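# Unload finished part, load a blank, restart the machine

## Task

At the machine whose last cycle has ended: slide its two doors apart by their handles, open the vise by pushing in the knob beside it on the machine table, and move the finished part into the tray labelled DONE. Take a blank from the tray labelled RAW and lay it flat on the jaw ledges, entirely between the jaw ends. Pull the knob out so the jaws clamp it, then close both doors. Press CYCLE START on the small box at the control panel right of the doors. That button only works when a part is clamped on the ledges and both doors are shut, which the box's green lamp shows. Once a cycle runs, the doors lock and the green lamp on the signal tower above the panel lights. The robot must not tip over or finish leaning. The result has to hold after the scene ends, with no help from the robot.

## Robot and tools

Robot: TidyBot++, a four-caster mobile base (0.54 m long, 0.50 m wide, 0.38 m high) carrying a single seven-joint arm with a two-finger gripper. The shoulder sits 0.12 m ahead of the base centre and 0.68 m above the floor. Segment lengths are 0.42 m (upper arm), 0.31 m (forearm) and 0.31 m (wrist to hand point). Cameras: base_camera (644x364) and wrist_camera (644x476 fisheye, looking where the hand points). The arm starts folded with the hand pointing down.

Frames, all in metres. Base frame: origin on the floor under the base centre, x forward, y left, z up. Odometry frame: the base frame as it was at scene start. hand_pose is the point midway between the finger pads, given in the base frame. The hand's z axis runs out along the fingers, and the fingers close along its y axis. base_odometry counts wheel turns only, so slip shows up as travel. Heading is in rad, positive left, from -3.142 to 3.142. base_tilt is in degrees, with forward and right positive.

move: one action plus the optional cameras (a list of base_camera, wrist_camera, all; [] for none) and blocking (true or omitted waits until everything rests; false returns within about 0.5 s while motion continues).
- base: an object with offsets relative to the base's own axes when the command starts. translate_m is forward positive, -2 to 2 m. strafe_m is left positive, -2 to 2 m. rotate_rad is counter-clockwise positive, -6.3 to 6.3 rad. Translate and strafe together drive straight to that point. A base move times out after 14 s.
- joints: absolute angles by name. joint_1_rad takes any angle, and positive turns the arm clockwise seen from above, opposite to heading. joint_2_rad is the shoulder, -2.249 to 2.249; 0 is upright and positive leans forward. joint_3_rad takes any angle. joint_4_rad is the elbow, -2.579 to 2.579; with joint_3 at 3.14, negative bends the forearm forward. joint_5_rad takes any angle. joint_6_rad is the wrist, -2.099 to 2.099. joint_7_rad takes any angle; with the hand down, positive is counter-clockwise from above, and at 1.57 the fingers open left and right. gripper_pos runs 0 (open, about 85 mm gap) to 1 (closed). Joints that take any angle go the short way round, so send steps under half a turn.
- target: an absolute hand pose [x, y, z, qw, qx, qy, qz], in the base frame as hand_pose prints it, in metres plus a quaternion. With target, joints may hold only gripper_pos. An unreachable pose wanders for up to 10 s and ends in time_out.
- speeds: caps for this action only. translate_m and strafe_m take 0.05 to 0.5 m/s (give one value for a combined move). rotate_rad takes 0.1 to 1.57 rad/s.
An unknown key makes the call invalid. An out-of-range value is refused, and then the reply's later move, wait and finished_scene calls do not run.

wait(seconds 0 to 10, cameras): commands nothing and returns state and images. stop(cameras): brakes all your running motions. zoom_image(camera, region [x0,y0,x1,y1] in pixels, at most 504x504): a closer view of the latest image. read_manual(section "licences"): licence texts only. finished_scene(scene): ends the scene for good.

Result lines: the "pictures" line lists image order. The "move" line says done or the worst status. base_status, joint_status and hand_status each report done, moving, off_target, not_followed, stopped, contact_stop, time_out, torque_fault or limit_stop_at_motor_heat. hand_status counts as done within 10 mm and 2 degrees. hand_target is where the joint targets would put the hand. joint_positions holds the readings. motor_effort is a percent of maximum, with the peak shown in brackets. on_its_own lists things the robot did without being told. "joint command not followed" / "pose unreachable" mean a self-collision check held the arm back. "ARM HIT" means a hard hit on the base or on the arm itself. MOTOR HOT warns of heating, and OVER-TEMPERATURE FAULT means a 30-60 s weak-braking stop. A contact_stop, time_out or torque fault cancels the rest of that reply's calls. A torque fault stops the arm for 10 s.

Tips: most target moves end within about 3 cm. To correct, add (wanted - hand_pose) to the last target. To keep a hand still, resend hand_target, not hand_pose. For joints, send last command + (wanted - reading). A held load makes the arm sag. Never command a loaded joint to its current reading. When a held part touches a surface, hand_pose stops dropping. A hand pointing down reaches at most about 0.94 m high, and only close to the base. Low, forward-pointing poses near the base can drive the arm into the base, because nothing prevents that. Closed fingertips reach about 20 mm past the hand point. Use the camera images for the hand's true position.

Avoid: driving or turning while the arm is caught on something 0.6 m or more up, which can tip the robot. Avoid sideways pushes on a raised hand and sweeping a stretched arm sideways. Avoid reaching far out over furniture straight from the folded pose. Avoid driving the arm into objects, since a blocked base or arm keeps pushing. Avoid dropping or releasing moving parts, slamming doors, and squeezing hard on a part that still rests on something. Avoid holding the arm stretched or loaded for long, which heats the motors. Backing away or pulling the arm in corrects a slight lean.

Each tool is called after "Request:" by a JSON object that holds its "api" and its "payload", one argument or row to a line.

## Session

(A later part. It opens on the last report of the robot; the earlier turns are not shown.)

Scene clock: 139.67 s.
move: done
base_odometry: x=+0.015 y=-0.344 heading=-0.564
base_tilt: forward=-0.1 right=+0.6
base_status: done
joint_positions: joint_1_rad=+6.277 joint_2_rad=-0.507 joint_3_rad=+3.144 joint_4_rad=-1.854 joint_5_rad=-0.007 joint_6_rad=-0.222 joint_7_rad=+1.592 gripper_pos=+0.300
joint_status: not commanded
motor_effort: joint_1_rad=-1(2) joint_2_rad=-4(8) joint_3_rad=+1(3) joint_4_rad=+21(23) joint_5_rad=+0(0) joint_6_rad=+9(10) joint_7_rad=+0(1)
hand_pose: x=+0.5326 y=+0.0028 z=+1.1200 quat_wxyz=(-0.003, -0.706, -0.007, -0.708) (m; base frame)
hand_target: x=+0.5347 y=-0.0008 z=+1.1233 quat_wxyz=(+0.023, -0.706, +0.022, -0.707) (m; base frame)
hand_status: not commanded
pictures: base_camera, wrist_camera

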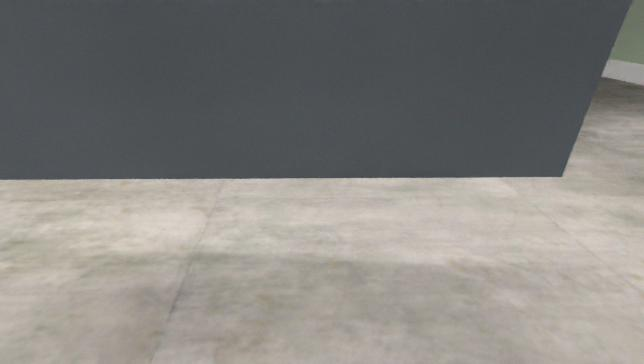

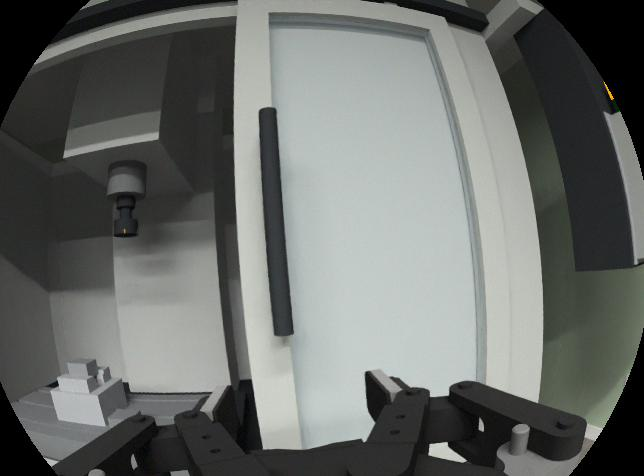

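Request:
{"api": "move", "payload": {
  "base": {"strafe_m": 0.46},
  "joints": {"joint_6_rad": -0.8}
}}

Request:
{"api": "zoom_image", "payload": {
  "camera": "wrist_camera",
  "region": [160, 80, 460, 380]
}}

Scene clock: 145.23 s.
move: done
base_odometry: x=+0.261 y=+0.045 heading=-0.564
base_tilt: forward=-0.1 right=+0.6
base_status: done
joint_positions: joint_1_rad=+6.277 joint_2_rad=-0.505 joint_3_rad=+3.144 joint_4_rad=-1.850 joint_5_rad=-0.007 joint_6_rad=-0.760 joint_7_rad=+1.592 gripper_pos=+0.300
joint_status: all done
motor_effort: joint_1_rad=+0(1) joint_2_rad=-4(5) joint_3_rad=+1(4) joint_4_rad=+21(23) joint_5_rad=+0(1) joint_6_rad=+8(10) joint_7_rad=+0(1)
hand_pose: x=+0.4898 y=+0.0036 z=+0.9616 quat_wxyz=(-0.001, -0.869, -0.009, -0.495) (m; base frame)
hand_target: x=+0.4856 y=+0.0047 z=+0.9554 quat_wxyz=(+0.022, -0.877, +0.021, -0.480) (m; base frame)
hand_status: not commanded
pictures: base_camera, wrist_camera

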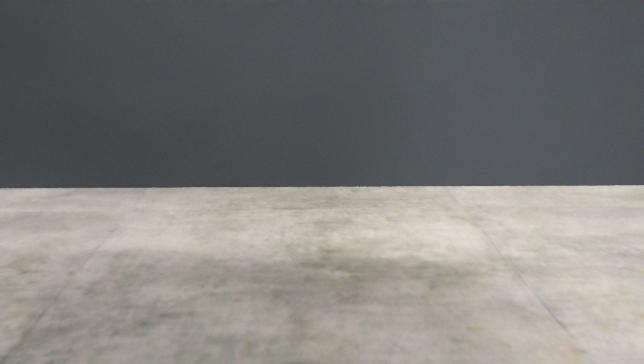

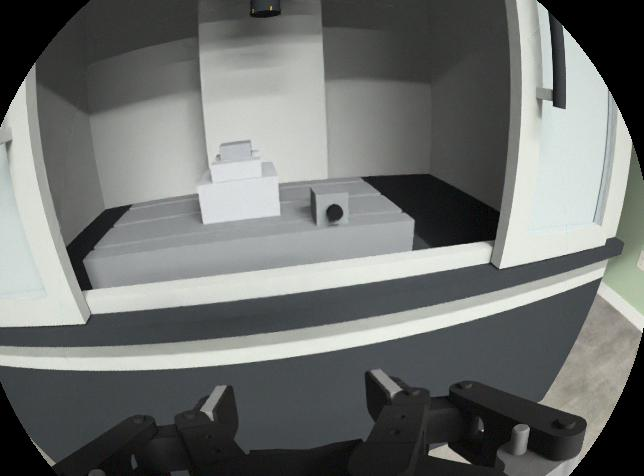

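Scaled by 1.680.

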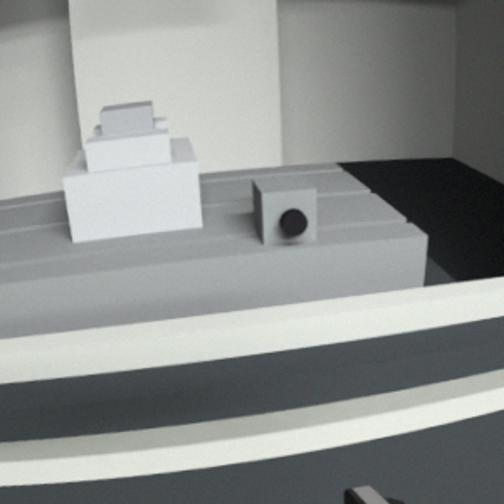

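Request:
{"api": "move", "payload": {
  "base": {"translate_m": 0.25, "strafe_m": 0.06},
  "joints": {"joint_2_rad": -0.1, "joint_4_rad": -1.2, "joint_6_rad": -1.3, "joint_1_rad": 6.283, "gripper_pos": 0}
}}

Request:
{"api": "zoom_image", "payload": {
  "camera": "wrist_camera",
  "region": [120, 60, 480, 420]
}}

Scene clock: 178.23 s.
move: done
base_odometry: x=+0.505 y=-0.038 heading=-0.563
base_tilt: forward=-0.1 right=+0.6
base_status: done
joint_positions: joint_1_rad=+6.277 joint_2_rad=-0.108 joint_3_rad=+3.144 joint_4_rad=-1.225 joint_5_rad=-0.007 joint_6_rad=-1.255 joint_7_rad=+1.592 gripper_pos=+0.000
joint_status: all done
motor_effort: joint_1_rad=+0(2) joint_2_rad=-16(20) joint_3_rad=+1(2) joint_4_rad=+19(22) joint_5_rad=+0(1) joint_6_rad=+7(9) joint_7_rad=+0(1)
hand_pose: x=+0.5730 y=+0.0046 z=+1.0145 quat_wxyz=(+0.000, -0.927, -0.011, -0.376) (m; base frame)
hand_target: x=+0.5675 y=+0.0069 z=+1.0137 quat_wxyz=(+0.020, -0.932, +0.016, -0.362) (m; base frame)
hand_status: not commanded
pictures: base_camera, wrist_camera

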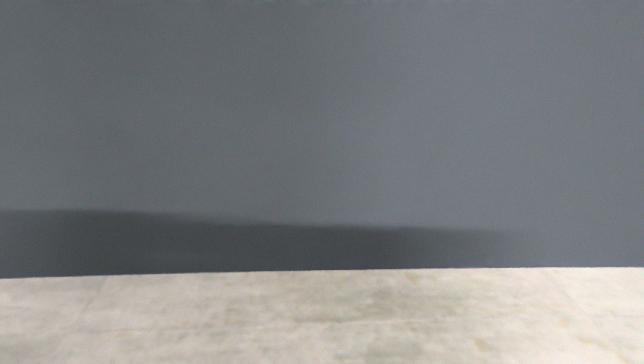

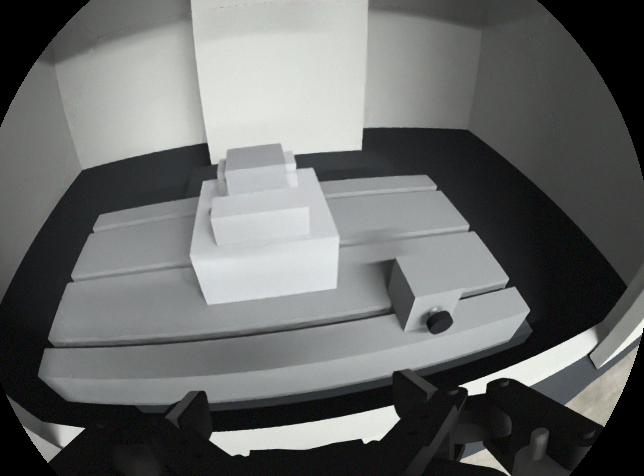

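Scaled by 1.400.

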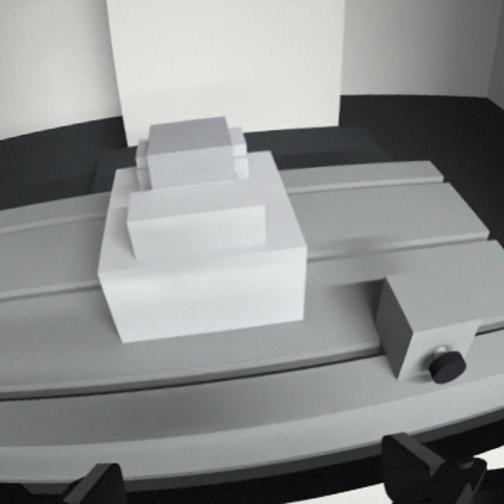

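Request:
{"api": "zoom_image", "payload": {
  "camera": "wrist_camera",
  "region": [190, 130, 340, 250]
}}

Scaled by 3.360.

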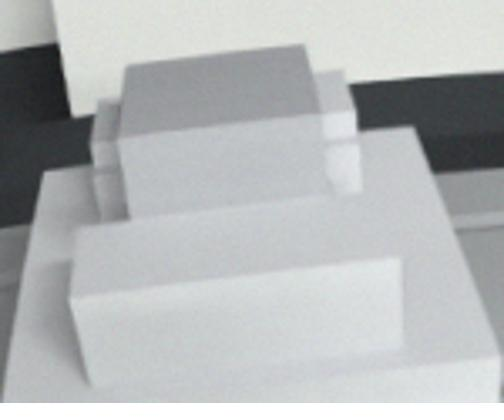

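Request:
{"api": "move", "payload": {
  "base": {"strafe_m": -0.163, "translate_m": -0.04},
  "joints": {"joint_2_rad": -0.125, "joint_4_rad": -1.965, "joint_6_rad": -0.25, "gripper_pos": 1}
}}

Scene clock: 221.93 s.
move: done
base_odometry: x=+0.384 y=-0.154 heading=-0.563
base_tilt: forward=-0.1 right=+0.6
base_status: done
joint_positions: joint_1_rad=+6.283 joint_2_rad=-0.117 joint_3_rad=+3.152 joint_4_rad=-1.956 joint_5_rad=-0.007 joint_6_rad=-0.283 joint_7_rad=+1.592 gripper_pos=+0.999
joint_status: all done
motor_effort: joint_1_rad=+0(3) joint_2_rad=-18(20) joint_3_rad=+1(4) joint_4_rad=+20(22) joint_5_rad=+0(1) joint_6_rad=+8(9) joint_7_rad=+0(1)
hand_pose: x=+0.6384 y=-0.0033 z=+0.8531 quat_wxyz=(-0.005, -0.873, -0.002, -0.488) (m; base frame)
hand_target: x=+0.6400 y=-0.0002 z=+0.8613 quat_wxyz=(+0.017, -0.864, +0.027, -0.502) (m; base frame)
hand_status: not commanded
pictures: base_camera, wrist_camera

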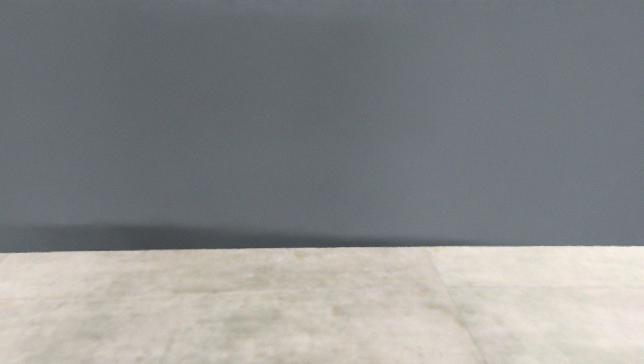

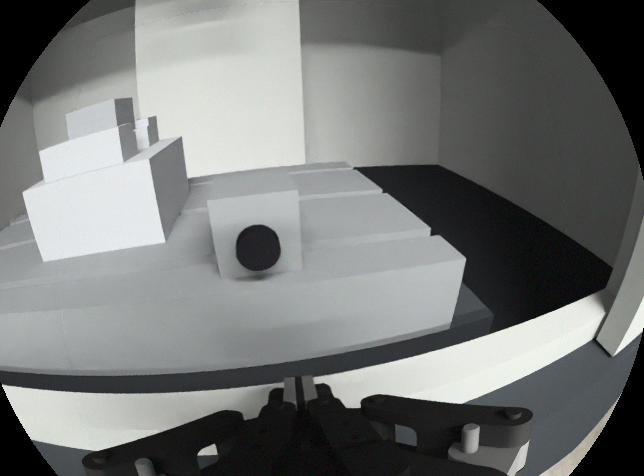

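Request:
{"api": "move", "payload": {
  "base": {"strafe_m": 0.012},
  "joints": {"joint_2_rad": -0.178, "joint_4_rad": -1.869, "joint_6_rad": -0.397}
}}

Request:
{"api": "zoom_image", "payload": {
  "camera": "wrist_camera",
  "region": [160, 180, 400, 420]
}}

Scene clock: 234.83 s.
move: done
base_odometry: x=+0.391 y=-0.144 heading=-0.563
base_tilt: forward=-0.1 right=+0.6
base_status: done
joint_positions: joint_1_rad=+6.282 joint_2_rad=-0.179 joint_3_rad=+3.148 joint_4_rad=-1.886 joint_5_rad=-0.007 joint_6_rad=-0.359 joint_7_rad=+1.592 gripper_pos=+0.999
joint_status: all done
motor_effort: joint_1_rad=+0(2) joint_2_rad=-16(21) joint_3_rad=+1(3) joint_4_rad=+21(22) joint_5_rad=+0(0) joint_6_rad=+8(9) joint_7_rad=+0(1)
hand_pose: x=+0.6296 y=-0.0009 z=+0.9054 quat_wxyz=(-0.004, -0.859, -0.004, -0.512) (m; base frame)
hand_target: x=+0.6273 y=+0.0011 z=+0.9044 quat_wxyz=(+0.018, -0.864, +0.026, -0.503) (m; base frame)
hand_status: not commanded
pictures: base_camera, wrist_camera

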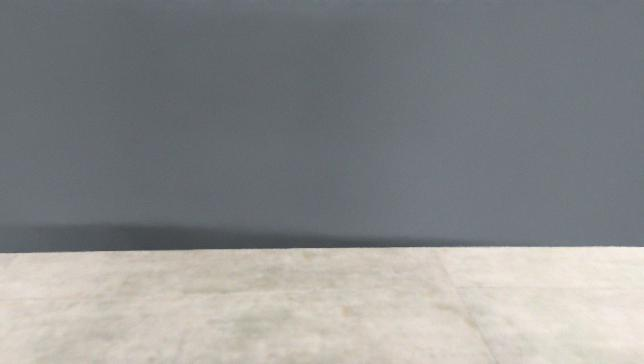

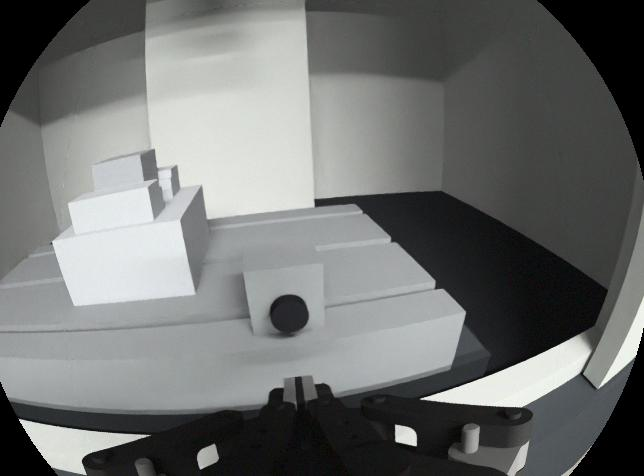

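Scaled by 2.100.

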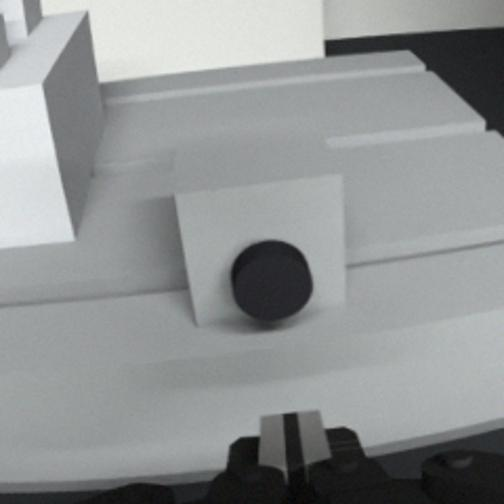

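Request:
{"api": "move", "payload": {
  "base": {"translate_m": 0.06},
  "speeds": {"translate_m": 0.06}
}}

Request:
{"api": "zoom_image", "payload": {
  "camera": "wrist_camera",
  "region": [160, 180, 400, 420]
}}

Scene clock: 243.03 s.
move: done
base_odometry: x=+0.441 y=-0.177 heading=-0.563
base_tilt: forward=+0.0 right=+0.6
base_status: done
joint_positions: joint_1_rad=+6.282 joint_2_rad=-0.180 joint_3_rad=+3.148 joint_4_rad=-1.886 joint_5_rad=-0.007 joint_6_rad=-0.359 joint_7_rad=+1.592 gripper_pos=+0.999
joint_status: not commanded
motor_effort: joint_1_rad=+0(1) joint_2_rad=-16(19) joint_3_rad=+1(2) joint_4_rad=+20(22) joint_5_rad=+0(0) joint_6_rad=+8(9) joint_7_rad=+0(1)
hand_pose: x=+0.6292 y=-0.0009 z=+0.9060 quat_wxyz=(-0.004, -0.858, -0.004, -0.513) (m; base frame)
hand_target: x=+0.6273 y=+0.0011 z=+0.9044 quat_wxyz=(+0.018, -0.864, +0.026, -0.503) (m; base frame)
hand_status: not commanded
pictures: base_camera, wrist_camera

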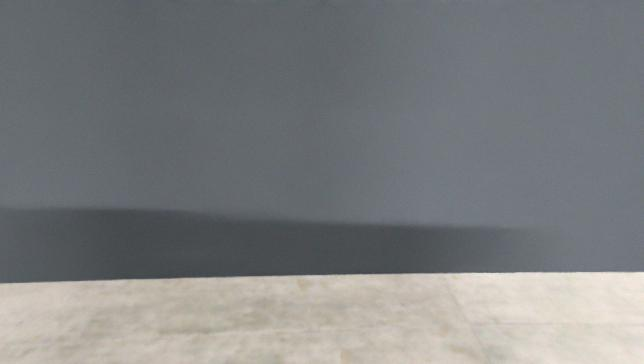

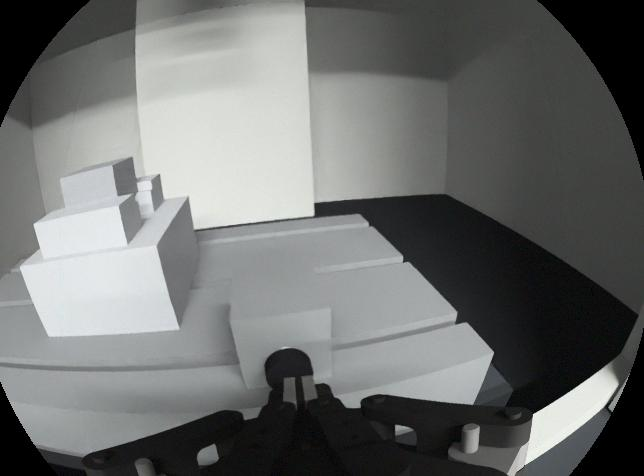

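Scaled by 2.100.

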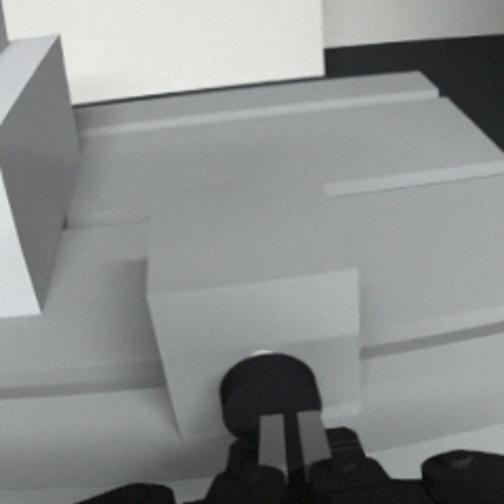

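Request:
{"api": "move", "payload": {
  "base": {"translate_m": 0.03},
  "speeds": {"translate_m": 0.05},
  "cameras": ["wrist_camera"]
}}

Request:
{"api": "zoom_image", "payload": {
  "camera": "wrist_camera",
  "region": [160, 180, 400, 420]
}}

Scene clock: 246.17 s.
move: done
base_odometry: x=+0.467 y=-0.193 heading=-0.563
base_tilt: forward=-0.1 right=+0.6
base_status: done
joint_positions: joint_1_rad=+6.282 joint_2_rad=-0.181 joint_3_rad=+3.148 joint_4_rad=-1.886 joint_5_rad=-0.007 joint_6_rad=-0.359 joint_7_rad=+1.592 gripper_pos=+0.999
joint_status: not commanded
motor_effort: joint_1_rad=-1(1) joint_2_rad=-16(19) joint_3_rad=+1(2) joint_4_rad=+21(22) joint_5_rad=+0(1) joint_6_rad=+9(9) joint_7_rad=+0(1)
hand_pose: x=+0.6291 y=-0.0009 z=+0.9062 quat_wxyz=(-0.004, -0.858, -0.004, -0.513) (m; base frame)
hand_target: x=+0.6273 y=+0.0011 z=+0.9044 quat_wxyz=(+0.018, -0.864, +0.026, -0.503) (m; base frame)
hand_status: not commanded
pictures: wrist_camera

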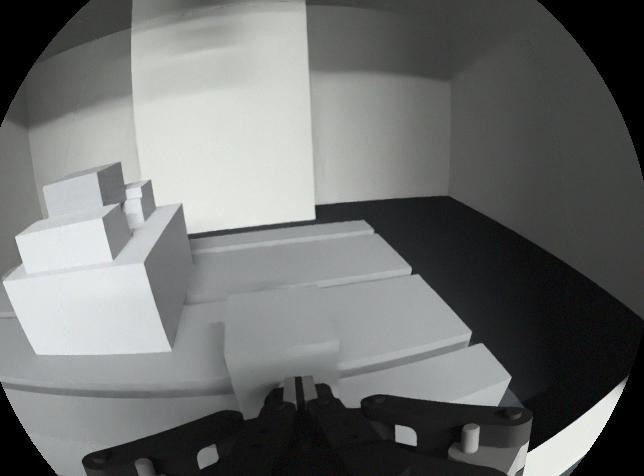

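Scaled by 2.100.

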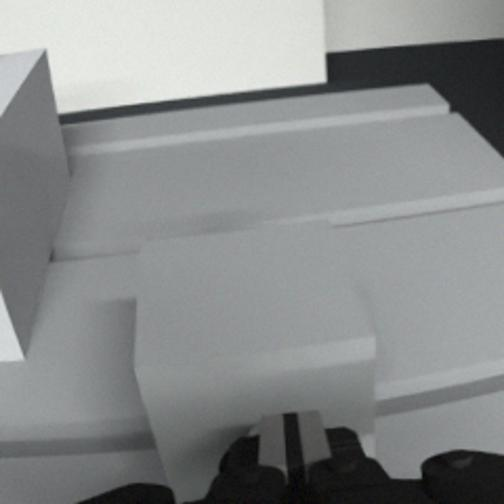

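Request:
{"api": "move", "payload": {
  "base": {"translate_m": 0.02},
  "speeds": {"translate_m": 0.05},
  "cameras": ["wrist_camera"]
}}

Request:
{"api": "zoom_image", "payload": {
  "camera": "wrist_camera",
  "region": [160, 180, 400, 420]
}}

Scene clock: 251.70 s.
move: done
base_odometry: x=+0.484 y=-0.204 heading=-0.563
base_tilt: forward=-0.1 right=+0.6
base_status: done
joint_positions: joint_1_rad=+6.282 joint_2_rad=-0.191 joint_3_rad=+3.148 joint_4_rad=-1.879 joint_5_rad=-0.007 joint_6_rad=-0.373 joint_7_rad=+1.592 gripper_pos=+0.999
joint_status: not commanded
motor_effort: joint_1_rad=+0(2) joint_2_rad=-14(16) joint_3_rad=+1(2) joint_4_rad=+19(25) joint_5_rad=+0(1) joint_6_rad=+7(14) joint_7_rad=+0(1)
hand_pose: x=+0.6261 y=-0.0009 z=+0.9114 quat_wxyz=(-0.004, -0.858, -0.004, -0.514) (m; base frame)
hand_target: x=+0.6273 y=+0.0011 z=+0.9044 quat_wxyz=(+0.018, -0.864, +0.026, -0.503) (m; base frame)
hand_status: not commanded
pictures: wrist_camera

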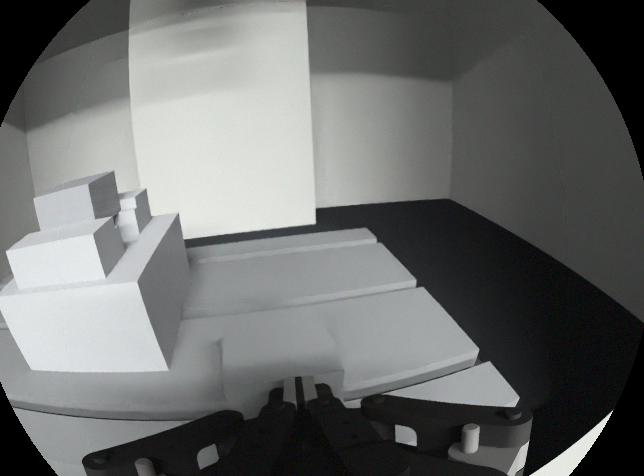

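Scaled by 2.100.

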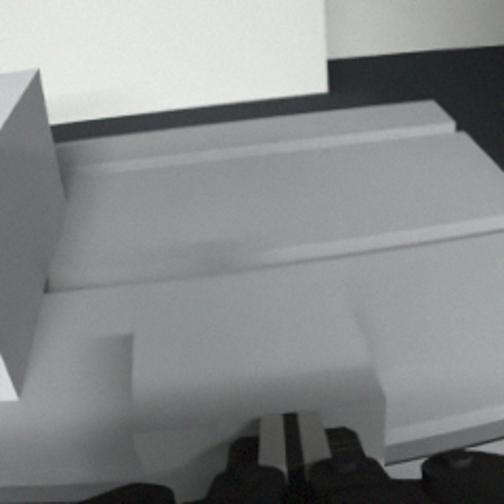

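Request:
{"api": "zoom_image", "payload": {
  "camera": "wrist_camera",
  "region": [0, 150, 200, 300]
}}

Scaled by 2.520.

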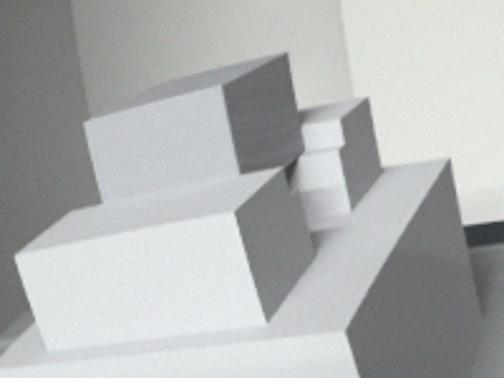

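Request:
{"api": "move", "payload": {
  "base": {"translate_m": -0.07},
  "speeds": {"translate_m": 0.15},
  "cameras": ["wrist_camera"]
}}

Request:
{"api": "zoom_image", "payload": {
  "camera": "wrist_camera",
  "region": [160, 180, 400, 420]
}}

Request:
{"api": "zoom_image", "payload": {
  "camera": "wrist_camera",
  "region": [0, 130, 200, 280]
}}

Scene clock: 258.67 s.
move: done
base_odometry: x=+0.425 y=-0.166 heading=-0.563
base_tilt: forward=+0.0 right=+0.6
base_status: done
joint_positions: joint_1_rad=+6.282 joint_2_rad=-0.185 joint_3_rad=+3.148 joint_4_rad=-1.876 joint_5_rad=-0.007 joint_6_rad=-0.374 joint_7_rad=+1.592 gripper_pos=+0.999
joint_status: not commanded
motor_effort: joint_1_rad=+0(2) joint_2_rad=-16(18) joint_3_rad=+1(2) joint_4_rad=+21(22) joint_5_rad=+0(0) joint_6_rad=+8(9) joint_7_rad=+0(1)
hand_pose: x=+0.6277 y=-0.0009 z=+0.9101 quat_wxyz=(-0.004, -0.859, -0.004, -0.513) (m; base frame)
hand_target: x=+0.6273 y=+0.0011 z=+0.9044 quat_wxyz=(+0.018, -0.864, +0.026, -0.503) (m; base frame)
hand_status: not commanded
pictures: wrist_camera

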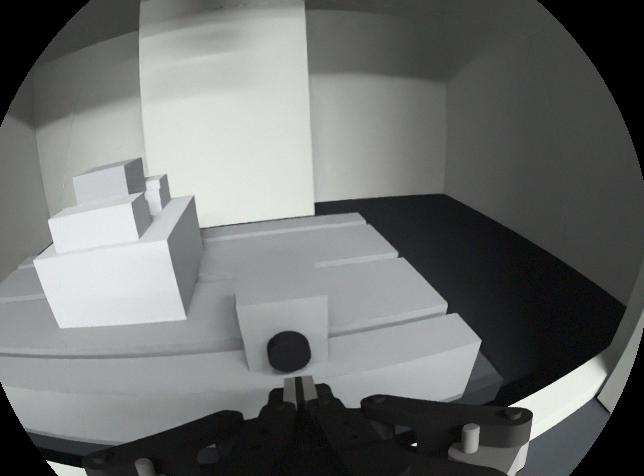

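Scaled by 2.100.

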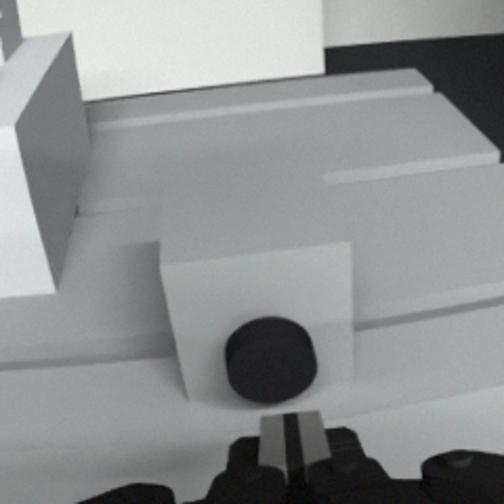

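Scaled by 2.520.

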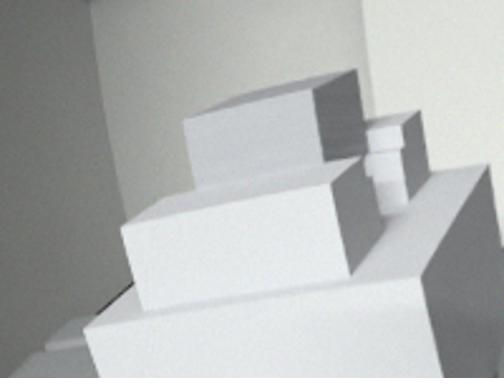

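Request:
{"api": "move", "payload": {
  "joints": {"joint_2_rad": -0.172, "joint_4_rad": -1.967, "joint_6_rad": -0.295},
  "cameras": ["wrist_camera"]
}}

Request:
{"api": "zoom_image", "payload": {
  "camera": "wrist_camera",
  "region": [160, 180, 400, 420]
}}

Scene clock: 269.23 s.
move: done
base_odometry: x=+0.425 y=-0.166 heading=-0.563
base_tilt: forward=-0.1 right=+0.6
base_status: not commanded
joint_positions: joint_1_rad=+6.282 joint_2_rad=-0.182 joint_3_rad=+3.148 joint_4_rad=-1.964 joint_5_rad=-0.007 joint_6_rad=-0.321 joint_7_rad=+1.592 gripper_pos=+0.999
joint_status: all done
motor_effort: joint_1_rad=+0(1) joint_2_rad=-15(17) joint_3_rad=+1(1) joint_4_rad=+21(22) joint_5_rad=+0(0) joint_6_rad=+8(9) joint_7_rad=+0(0)
hand_pose: x=+0.6184 y=-0.0009 z=+0.8717 quat_wxyz=(-0.004, -0.868, -0.004, -0.496) (m; base frame)
hand_target: x=+0.6239 y=+0.0002 z=+0.8721 quat_wxyz=(+0.017, -0.864, +0.027, -0.502) (m; base frame)
hand_status: not commanded
pictures: wrist_camera

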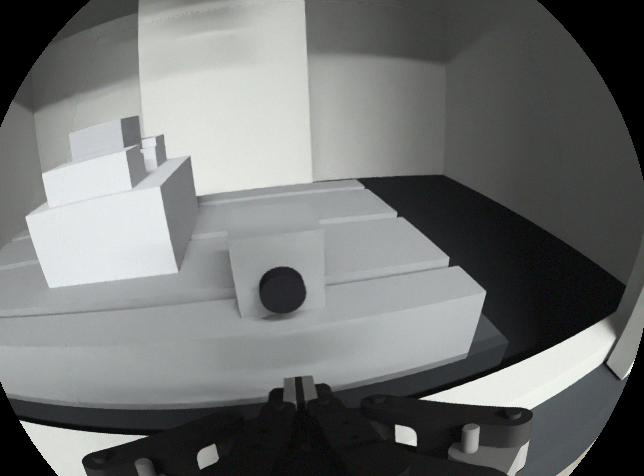

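Scaled by 2.100.

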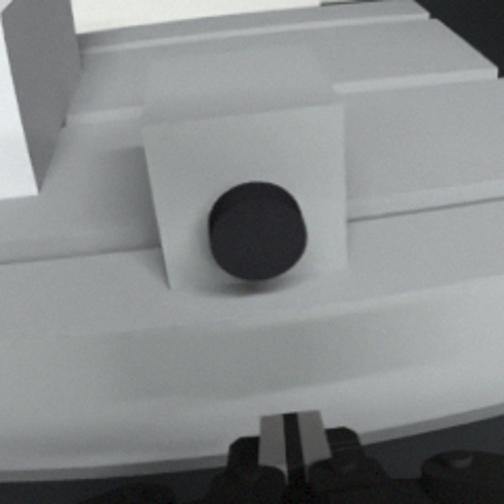

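Request:
{"api": "move", "payload": {
  "base": {"strafe_m": 0.006},
  "joints": {"joint_2_rad": -0.175, "joint_4_rad": -1.908, "joint_6_rad": -0.354},
  "cameras": ["wrist_camera"]
}}

Request:
{"api": "move", "payload": {
  "base": {"translate_m": 0.035},
  "speeds": {"translate_m": 0.05},
  "cameras": ["wrist_camera"]
}}

Request:
{"api": "zoom_image", "payload": {
  "camera": "wrist_camera",
  "region": [160, 180, 400, 420]
}}

Scene clock: 287.77 s.
move: done
base_odometry: x=+0.428 y=-0.161 heading=-0.563
base_tilt: forward=+0.0 right=+0.6
base_status: done
joint_positions: joint_1_rad=+6.282 joint_2_rad=-0.182 joint_3_rad=+3.148 joint_4_rad=-1.925 joint_5_rad=-0.007 joint_6_rad=-0.334 joint_7_rad=+1.592 gripper_pos=+0.999
joint_status: all done
motor_effort: joint_1_rad=+0(2) joint_2_rad=-16(18) joint_3_rad=+1(4) joint_4_rad=+21(22) joint_5_rad=+0(0) joint_6_rad=+8(10) joint_7_rad=+0(1)
hand_pose: x=+0.6250 y=-0.0008 z=+0.8910 quat_wxyz=(-0.004, -0.862, -0.004, -0.508) (m; base frame)
hand_target: x=+0.6268 y=+0.0007 z=+0.8918 quat_wxyz=(+0.018, -0.864, +0.026, -0.503) (m; base frame)
hand_status: not commanded
pictures: wrist_camera

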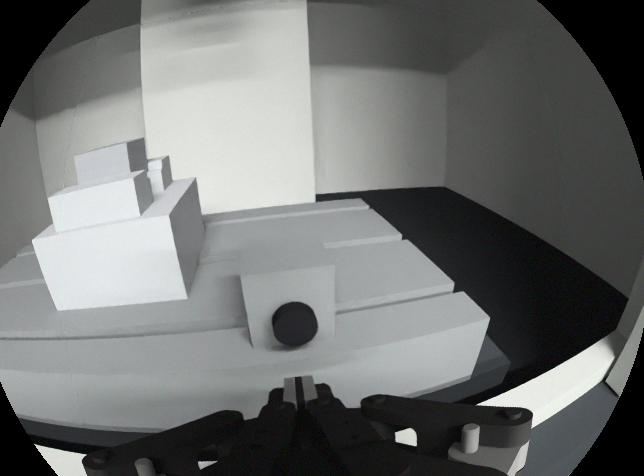

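Scene clock: 288.93 s.
move: done
base_odometry: x=+0.457 y=-0.180 heading=-0.564
base_tilt: forward=+0.0 right=+0.6
base_status: done
joint_positions: joint_1_rad=+6.282 joint_2_rad=-0.181 joint_3_rad=+3.148 joint_4_rad=-1.925 joint_5_rad=-0.007 joint_6_rad=-0.334 joint_7_rad=+1.592 gripper_pos=+0.999
joint_status: not commanded
motor_effort: joint_1_rad=-1(1) joint_2_rad=-16(18) joint_3_rad=+1(2) joint_4_rad=+21(22) joint_5_rad=+0(0) joint_6_rad=+9(9) joint_7_rad=+0(1)
hand_pose: x=+0.6253 y=-0.0008 z=+0.8904 quat_wxyz=(-0.004, -0.862, -0.004, -0.507) (m; base frame)
hand_target: x=+0.6268 y=+0.0007 z=+0.8918 quat_wxyz=(+0.018, -0.864, +0.026, -0.503) (m; base frame)
hand_status: not commanded
pictures: wrist_camera

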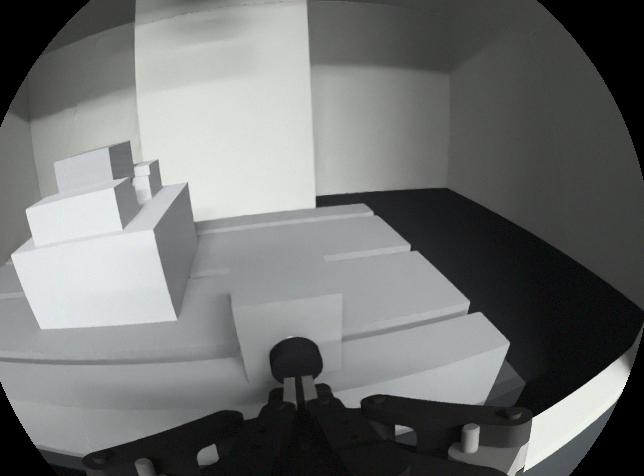

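Scaled by 2.100.

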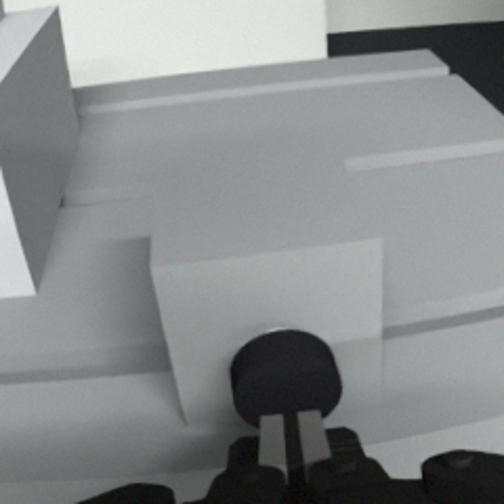

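Request:
{"api": "move", "payload": {
  "base": {"translate_m": 0.02},
  "speeds": {"translate_m": 0.05},
  "cameras": ["wrist_camera"]
}}

Request:
{"api": "move", "payload": {
  "base": {"translate_m": 0.015},
  "speeds": {"translate_m": 0.05},
  "cameras": ["wrist_camera"]
}}

Request:
{"api": "zoom_image", "payload": {
  "camera": "wrist_camera",
  "region": [160, 180, 400, 420]
}}

Scene clock: 292.73 s.
move: done
base_odometry: x=+0.474 y=-0.191 heading=-0.564
base_tilt: forward=-0.1 right=+0.6
base_status: done
joint_positions: joint_1_rad=+6.282 joint_2_rad=-0.188 joint_3_rad=+3.148 joint_4_rad=-1.925 joint_5_rad=-0.007 joint_6_rad=-0.346 joint_7_rad=+1.592 gripper_pos=+0.999
joint_status: not commanded
motor_effort: joint_1_rad=-1(2) joint_2_rad=-15(17) joint_3_rad=+1(4) joint_4_rad=+22(25) joint_5_rad=+0(0) joint_6_rad=+10(15) joint_7_rad=+0(1)
hand_pose: x=+0.6217 y=-0.0008 z=+0.8908 quat_wxyz=(-0.004, -0.863, -0.004, -0.505) (m; base frame)
hand_target: x=+0.6268 y=+0.0007 z=+0.8918 quat_wxyz=(+0.018, -0.864, +0.026, -0.503) (m; base frame)
hand_status: not commanded
pictures: wrist_camera

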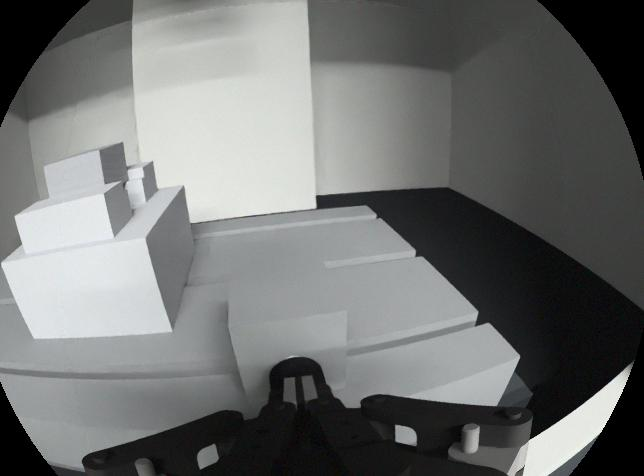

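Scene clock: 293.53 s.
move: done
base_odometry: x=+0.487 y=-0.199 heading=-0.564
base_tilt: forward=-0.1 right=+0.6
base_status: done
joint_positions: joint_1_rad=+6.282 joint_2_rad=-0.211 joint_3_rad=+3.147 joint_4_rad=-1.934 joint_5_rad=-0.007 joint_6_rad=-0.367 joint_7_rad=+1.592 gripper_pos=+0.999
joint_status: not commanded
motor_effort: joint_1_rad=+0(3) joint_2_rad=-8(14) joint_3_rad=+2(3) joint_4_rad=+24(27) joint_5_rad=+0(1) joint_6_rad=+13(16) joint_7_rad=+0(1)
hand_pose: x=+0.6119 y=-0.0002 z=+0.8906 quat_wxyz=(-0.003, -0.865, -0.005, -0.501) (m; base frame)
hand_target: x=+0.6268 y=+0.0007 z=+0.8918 quat_wxyz=(+0.018, -0.864, +0.026, -0.503) (m; base frame)
hand_status: not commanded
pictures: wrist_camera

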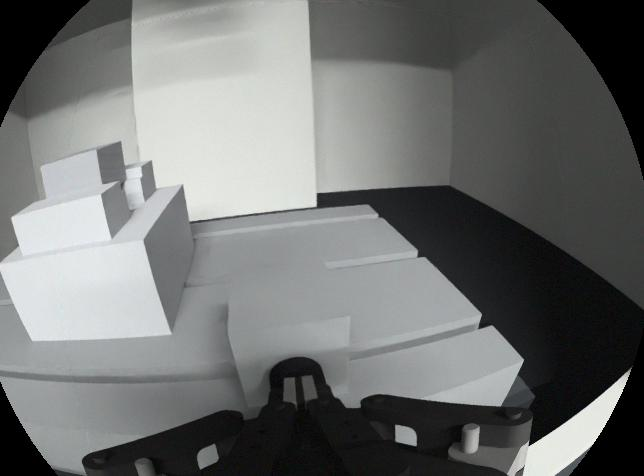

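Scaled by 2.100.

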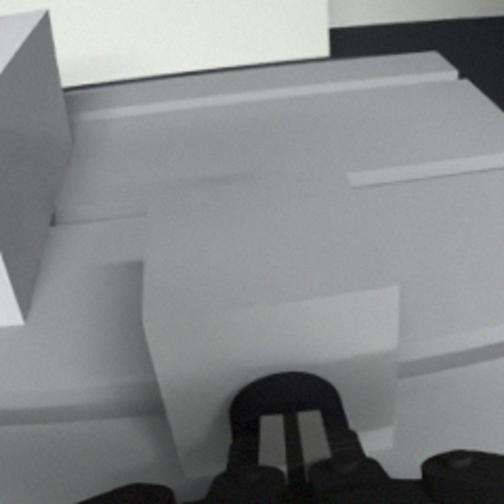

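Request:
{"api": "move", "payload": {
  "base": {"translate_m": 0.025},
  "speeds": {"translate_m": 0.05},
  "cameras": ["wrist_camera"]
}}

Request:
{"api": "zoom_image", "payload": {
  "camera": "wrist_camera",
  "region": [0, 100, 360, 460]
}}

Scene clock: 296.77 s.
move: done
base_odometry: x=+0.507 y=-0.213 heading=-0.564
base_tilt: forward=-0.1 right=+0.6
base_status: done
joint_positions: joint_1_rad=+6.282 joint_2_rad=-0.256 joint_3_rad=+3.147 joint_4_rad=-1.955 joint_5_rad=-0.007 joint_6_rad=-0.405 joint_7_rad=+1.592 gripper_pos=+0.999
joint_status: not commanded
motor_effort: joint_1_rad=-1(2) joint_2_rad=+3(8) joint_3_rad=+2(4) joint_4_rad=+28(31) joint_5_rad=-1(1) joint_6_rad=+19(23) joint_7_rad=-1(1)
hand_pose: x=+0.5924 y=+0.0000 z=+0.8904 quat_wxyz=(-0.003, -0.868, -0.005, -0.496) (m; base frame)
hand_target: x=+0.6268 y=+0.0007 z=+0.8918 quat_wxyz=(+0.018, -0.864, +0.026, -0.503) (m; base frame)
hand_status: not commanded
pictures: wrist_camera

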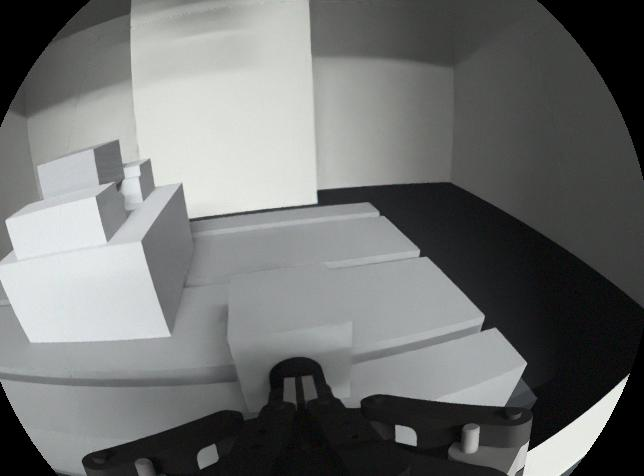

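Scaled by 1.400.

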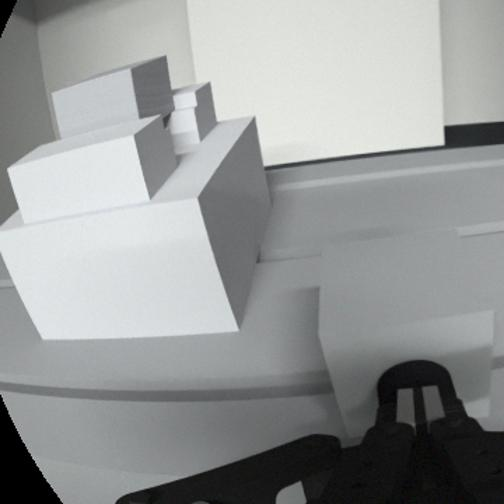

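Request:
{"api": "move", "payload": {
  "base": {"translate_m": 0.025},
  "speeds": {"translate_m": 0.05},
  "cameras": ["wrist_camera"]
}}

Request:
{"api": "zoom_image", "payload": {
  "camera": "wrist_camera",
  "region": [0, 120, 200, 320]
}}

Scene clock: 302.80 s.
move: done
base_odometry: x=+0.528 y=-0.226 heading=-0.563
base_tilt: forward=-0.1 right=+0.6
base_status: done
joint_positions: joint_1_rad=+6.283 joint_2_rad=-0.310 joint_3_rad=+3.147 joint_4_rad=-1.976 joint_5_rad=-0.007 joint_6_rad=-0.453 joint_7_rad=+1.592 gripper_pos=+0.999
joint_status: not commanded
motor_effort: joint_1_rad=-2(3) joint_2_rad=+15(18) joint_3_rad=+0(3) joint_4_rad=+31(35) joint_5_rad=-1(2) joint_6_rad=+27(31) joint_7_rad=-1(1)
hand_pose: x=+0.5693 y=-0.0001 z=+0.8901 quat_wxyz=(-0.003, -0.872, -0.005, -0.489) (m; base frame)
hand_target: x=+0.6268 y=+0.0007 z=+0.8918 quat_wxyz=(+0.018, -0.864, +0.026, -0.503) (m; base frame)
hand_status: not commanded
pictures: wrist_camera

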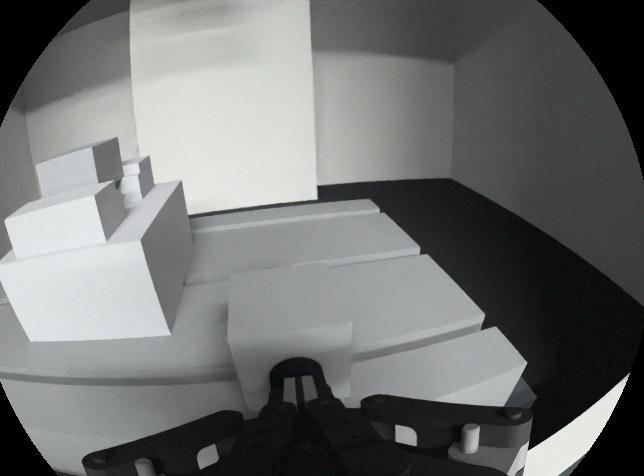

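Scaled by 2.520.

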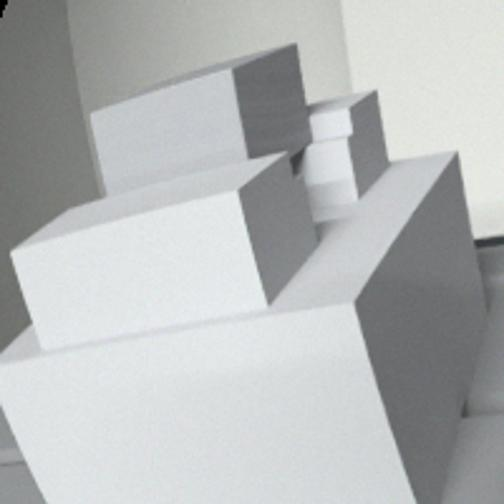

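Request:
{"api": "move", "payload": {
  "base": {"translate_m": -0.14},
  "speeds": {"translate_m": 0.2},
  "cameras": ["wrist_camera"]
}}

Request:
{"api": "zoom_image", "payload": {
  "camera": "wrist_camera",
  "region": [160, 180, 400, 420]
}}

Request:
{"api": "zoom_image", "payload": {
  "camera": "wrist_camera",
  "region": [0, 120, 200, 320]
}}

Scene clock: 308.53 s.
move: done
base_odometry: x=+0.409 y=-0.151 heading=-0.563
base_tilt: forward=-0.1 right=+0.6
base_status: done
joint_positions: joint_1_rad=+6.283 joint_2_rad=-0.180 joint_3_rad=+3.147 joint_4_rad=-1.923 joint_5_rad=-0.007 joint_6_rad=-0.346 joint_7_rad=+1.592 gripper_pos=+0.999
joint_status: not commanded
motor_effort: joint_1_rad=+0(3) joint_2_rad=-15(20) joint_3_rad=+1(3) joint_4_rad=+21(30) joint_5_rad=+0(2) joint_6_rad=+8(26) joint_7_rad=+0(1)
hand_pose: x=+0.6238 y=-0.0004 z=+0.8880 quat_wxyz=(-0.003, -0.865, -0.005, -0.503) (m; base frame)
hand_target: x=+0.6268 y=+0.0007 z=+0.8918 quat_wxyz=(+0.018, -0.864, +0.026, -0.503) (m; base frame)
hand_status: not commanded
pictures: wrist_camera

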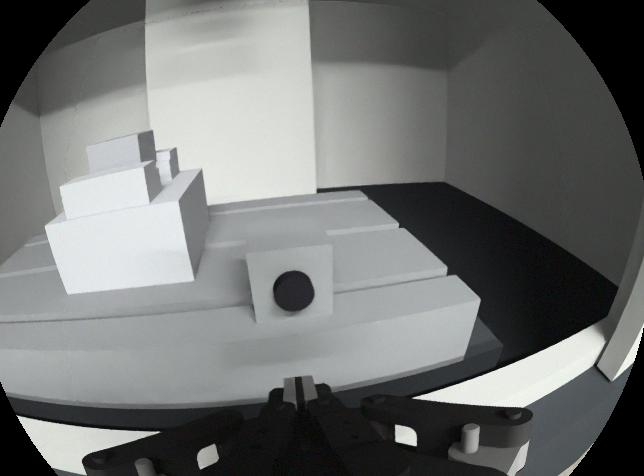

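Scaled by 2.100.

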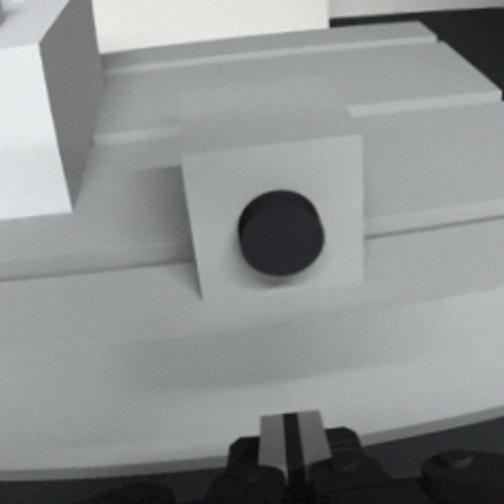

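Scaled by 2.520.

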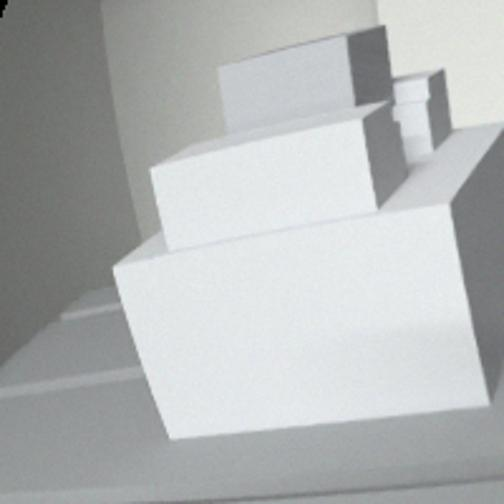

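Request:
{"api": "move", "payload": {
  "base": {"strafe_m": 0.17},
  "joints": {"joint_2_rad": 0.1, "joint_4_rad": -0.9, "joint_6_rad": -1.5, "joint_5_rad": 0.0, "joint_7_rad": 1.57, "gripper_pos": 0},
  "cameras": []
}}

Request:
{"api": "move", "payload": {
  "base": {"translate_m": 0.2},
  "speeds": {"translate_m": 0.2}
}}

Request:
{"api": "zoom_image", "payload": {
  "camera": "wrist_camera",
  "region": [160, 100, 460, 400]
}}

Scene clock: 320.40 s.
move: done
base_odometry: x=+0.500 y=-0.007 heading=-0.563
base_tilt: forward=-0.1 right=+0.6
base_status: done
joint_positions: joint_1_rad=+6.281 joint_2_rad=+0.082 joint_3_rad=+3.144 joint_4_rad=-0.924 joint_5_rad=-0.007 joint_6_rad=-1.455 joint_7_rad=+1.592 gripper_pos=+0.000
joint_status: all done
motor_effort: joint_1_rad=+0(2) joint_2_rad=-22(23) joint_3_rad=+1(4) joint_4_rad=+17(23) joint_5_rad=+0(1) joint_6_rad=+6(9) joint_7_rad=+0(2)
hand_pose: x=+0.6150 y=+0.0030 z=+1.0277 quat_wxyz=(-0.001, -0.942, -0.010, -0.334) (m; base frame)
hand_target: x=+0.6119 y=-0.0019 z=+1.0209 quat_wxyz=(-0.001, -0.949, +0.004, -0.315) (m; base frame)
hand_status: not commanded
pictures: none
No camera images: "cameras" was empty.

Scene clock: 322.23 s.
move: done
base_odometry: x=+0.669 y=-0.114 heading=-0.562
base_tilt: forward=-0.1 right=+0.6
base_status: done
joint_positions: joint_1_rad=+6.281 joint_2_rad=+0.097 joint_3_rad=+3.144 joint_4_rad=-0.922 joint_5_rad=-0.007 joint_6_rad=-1.460 joint_7_rad=+1.592 gripper_pos=+0.000
joint_status: not commanded
motor_effort: joint_1_rad=-1(1) joint_2_rad=-23(27) joint_3_rad=+1(2) joint_4_rad=+18(18) joint_5_rad=+0(0) joint_6_rad=+6(7) joint_7_rad=+0(1)
hand_pose: x=+0.6191 y=+0.0030 z=+1.0199 quat_wxyz=(+0.000, -0.946, -0.010, -0.325) (m; base frame)
hand_target: x=+0.6119 y=-0.0019 z=+1.0209 quat_wxyz=(-0.001, -0.949, +0.004, -0.315) (m; base frame)
hand_status: not commanded
pictures: base_camera, wrist_camera

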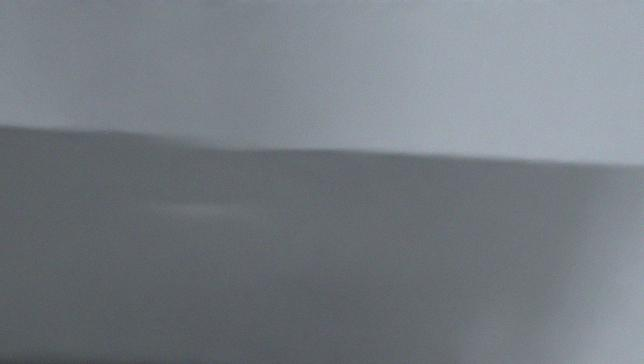

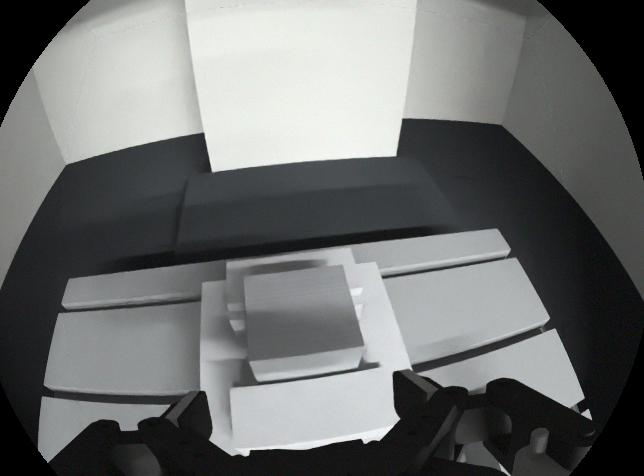

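Scaled by 1.680.

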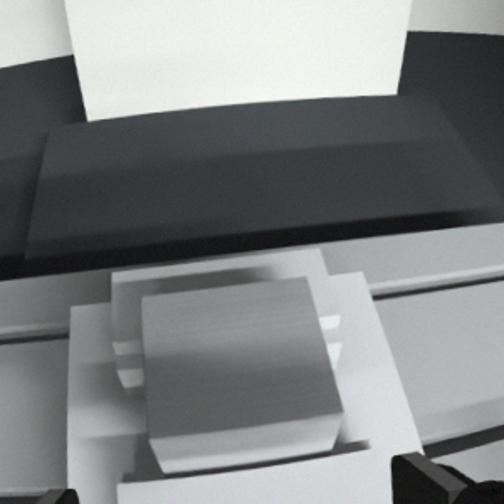

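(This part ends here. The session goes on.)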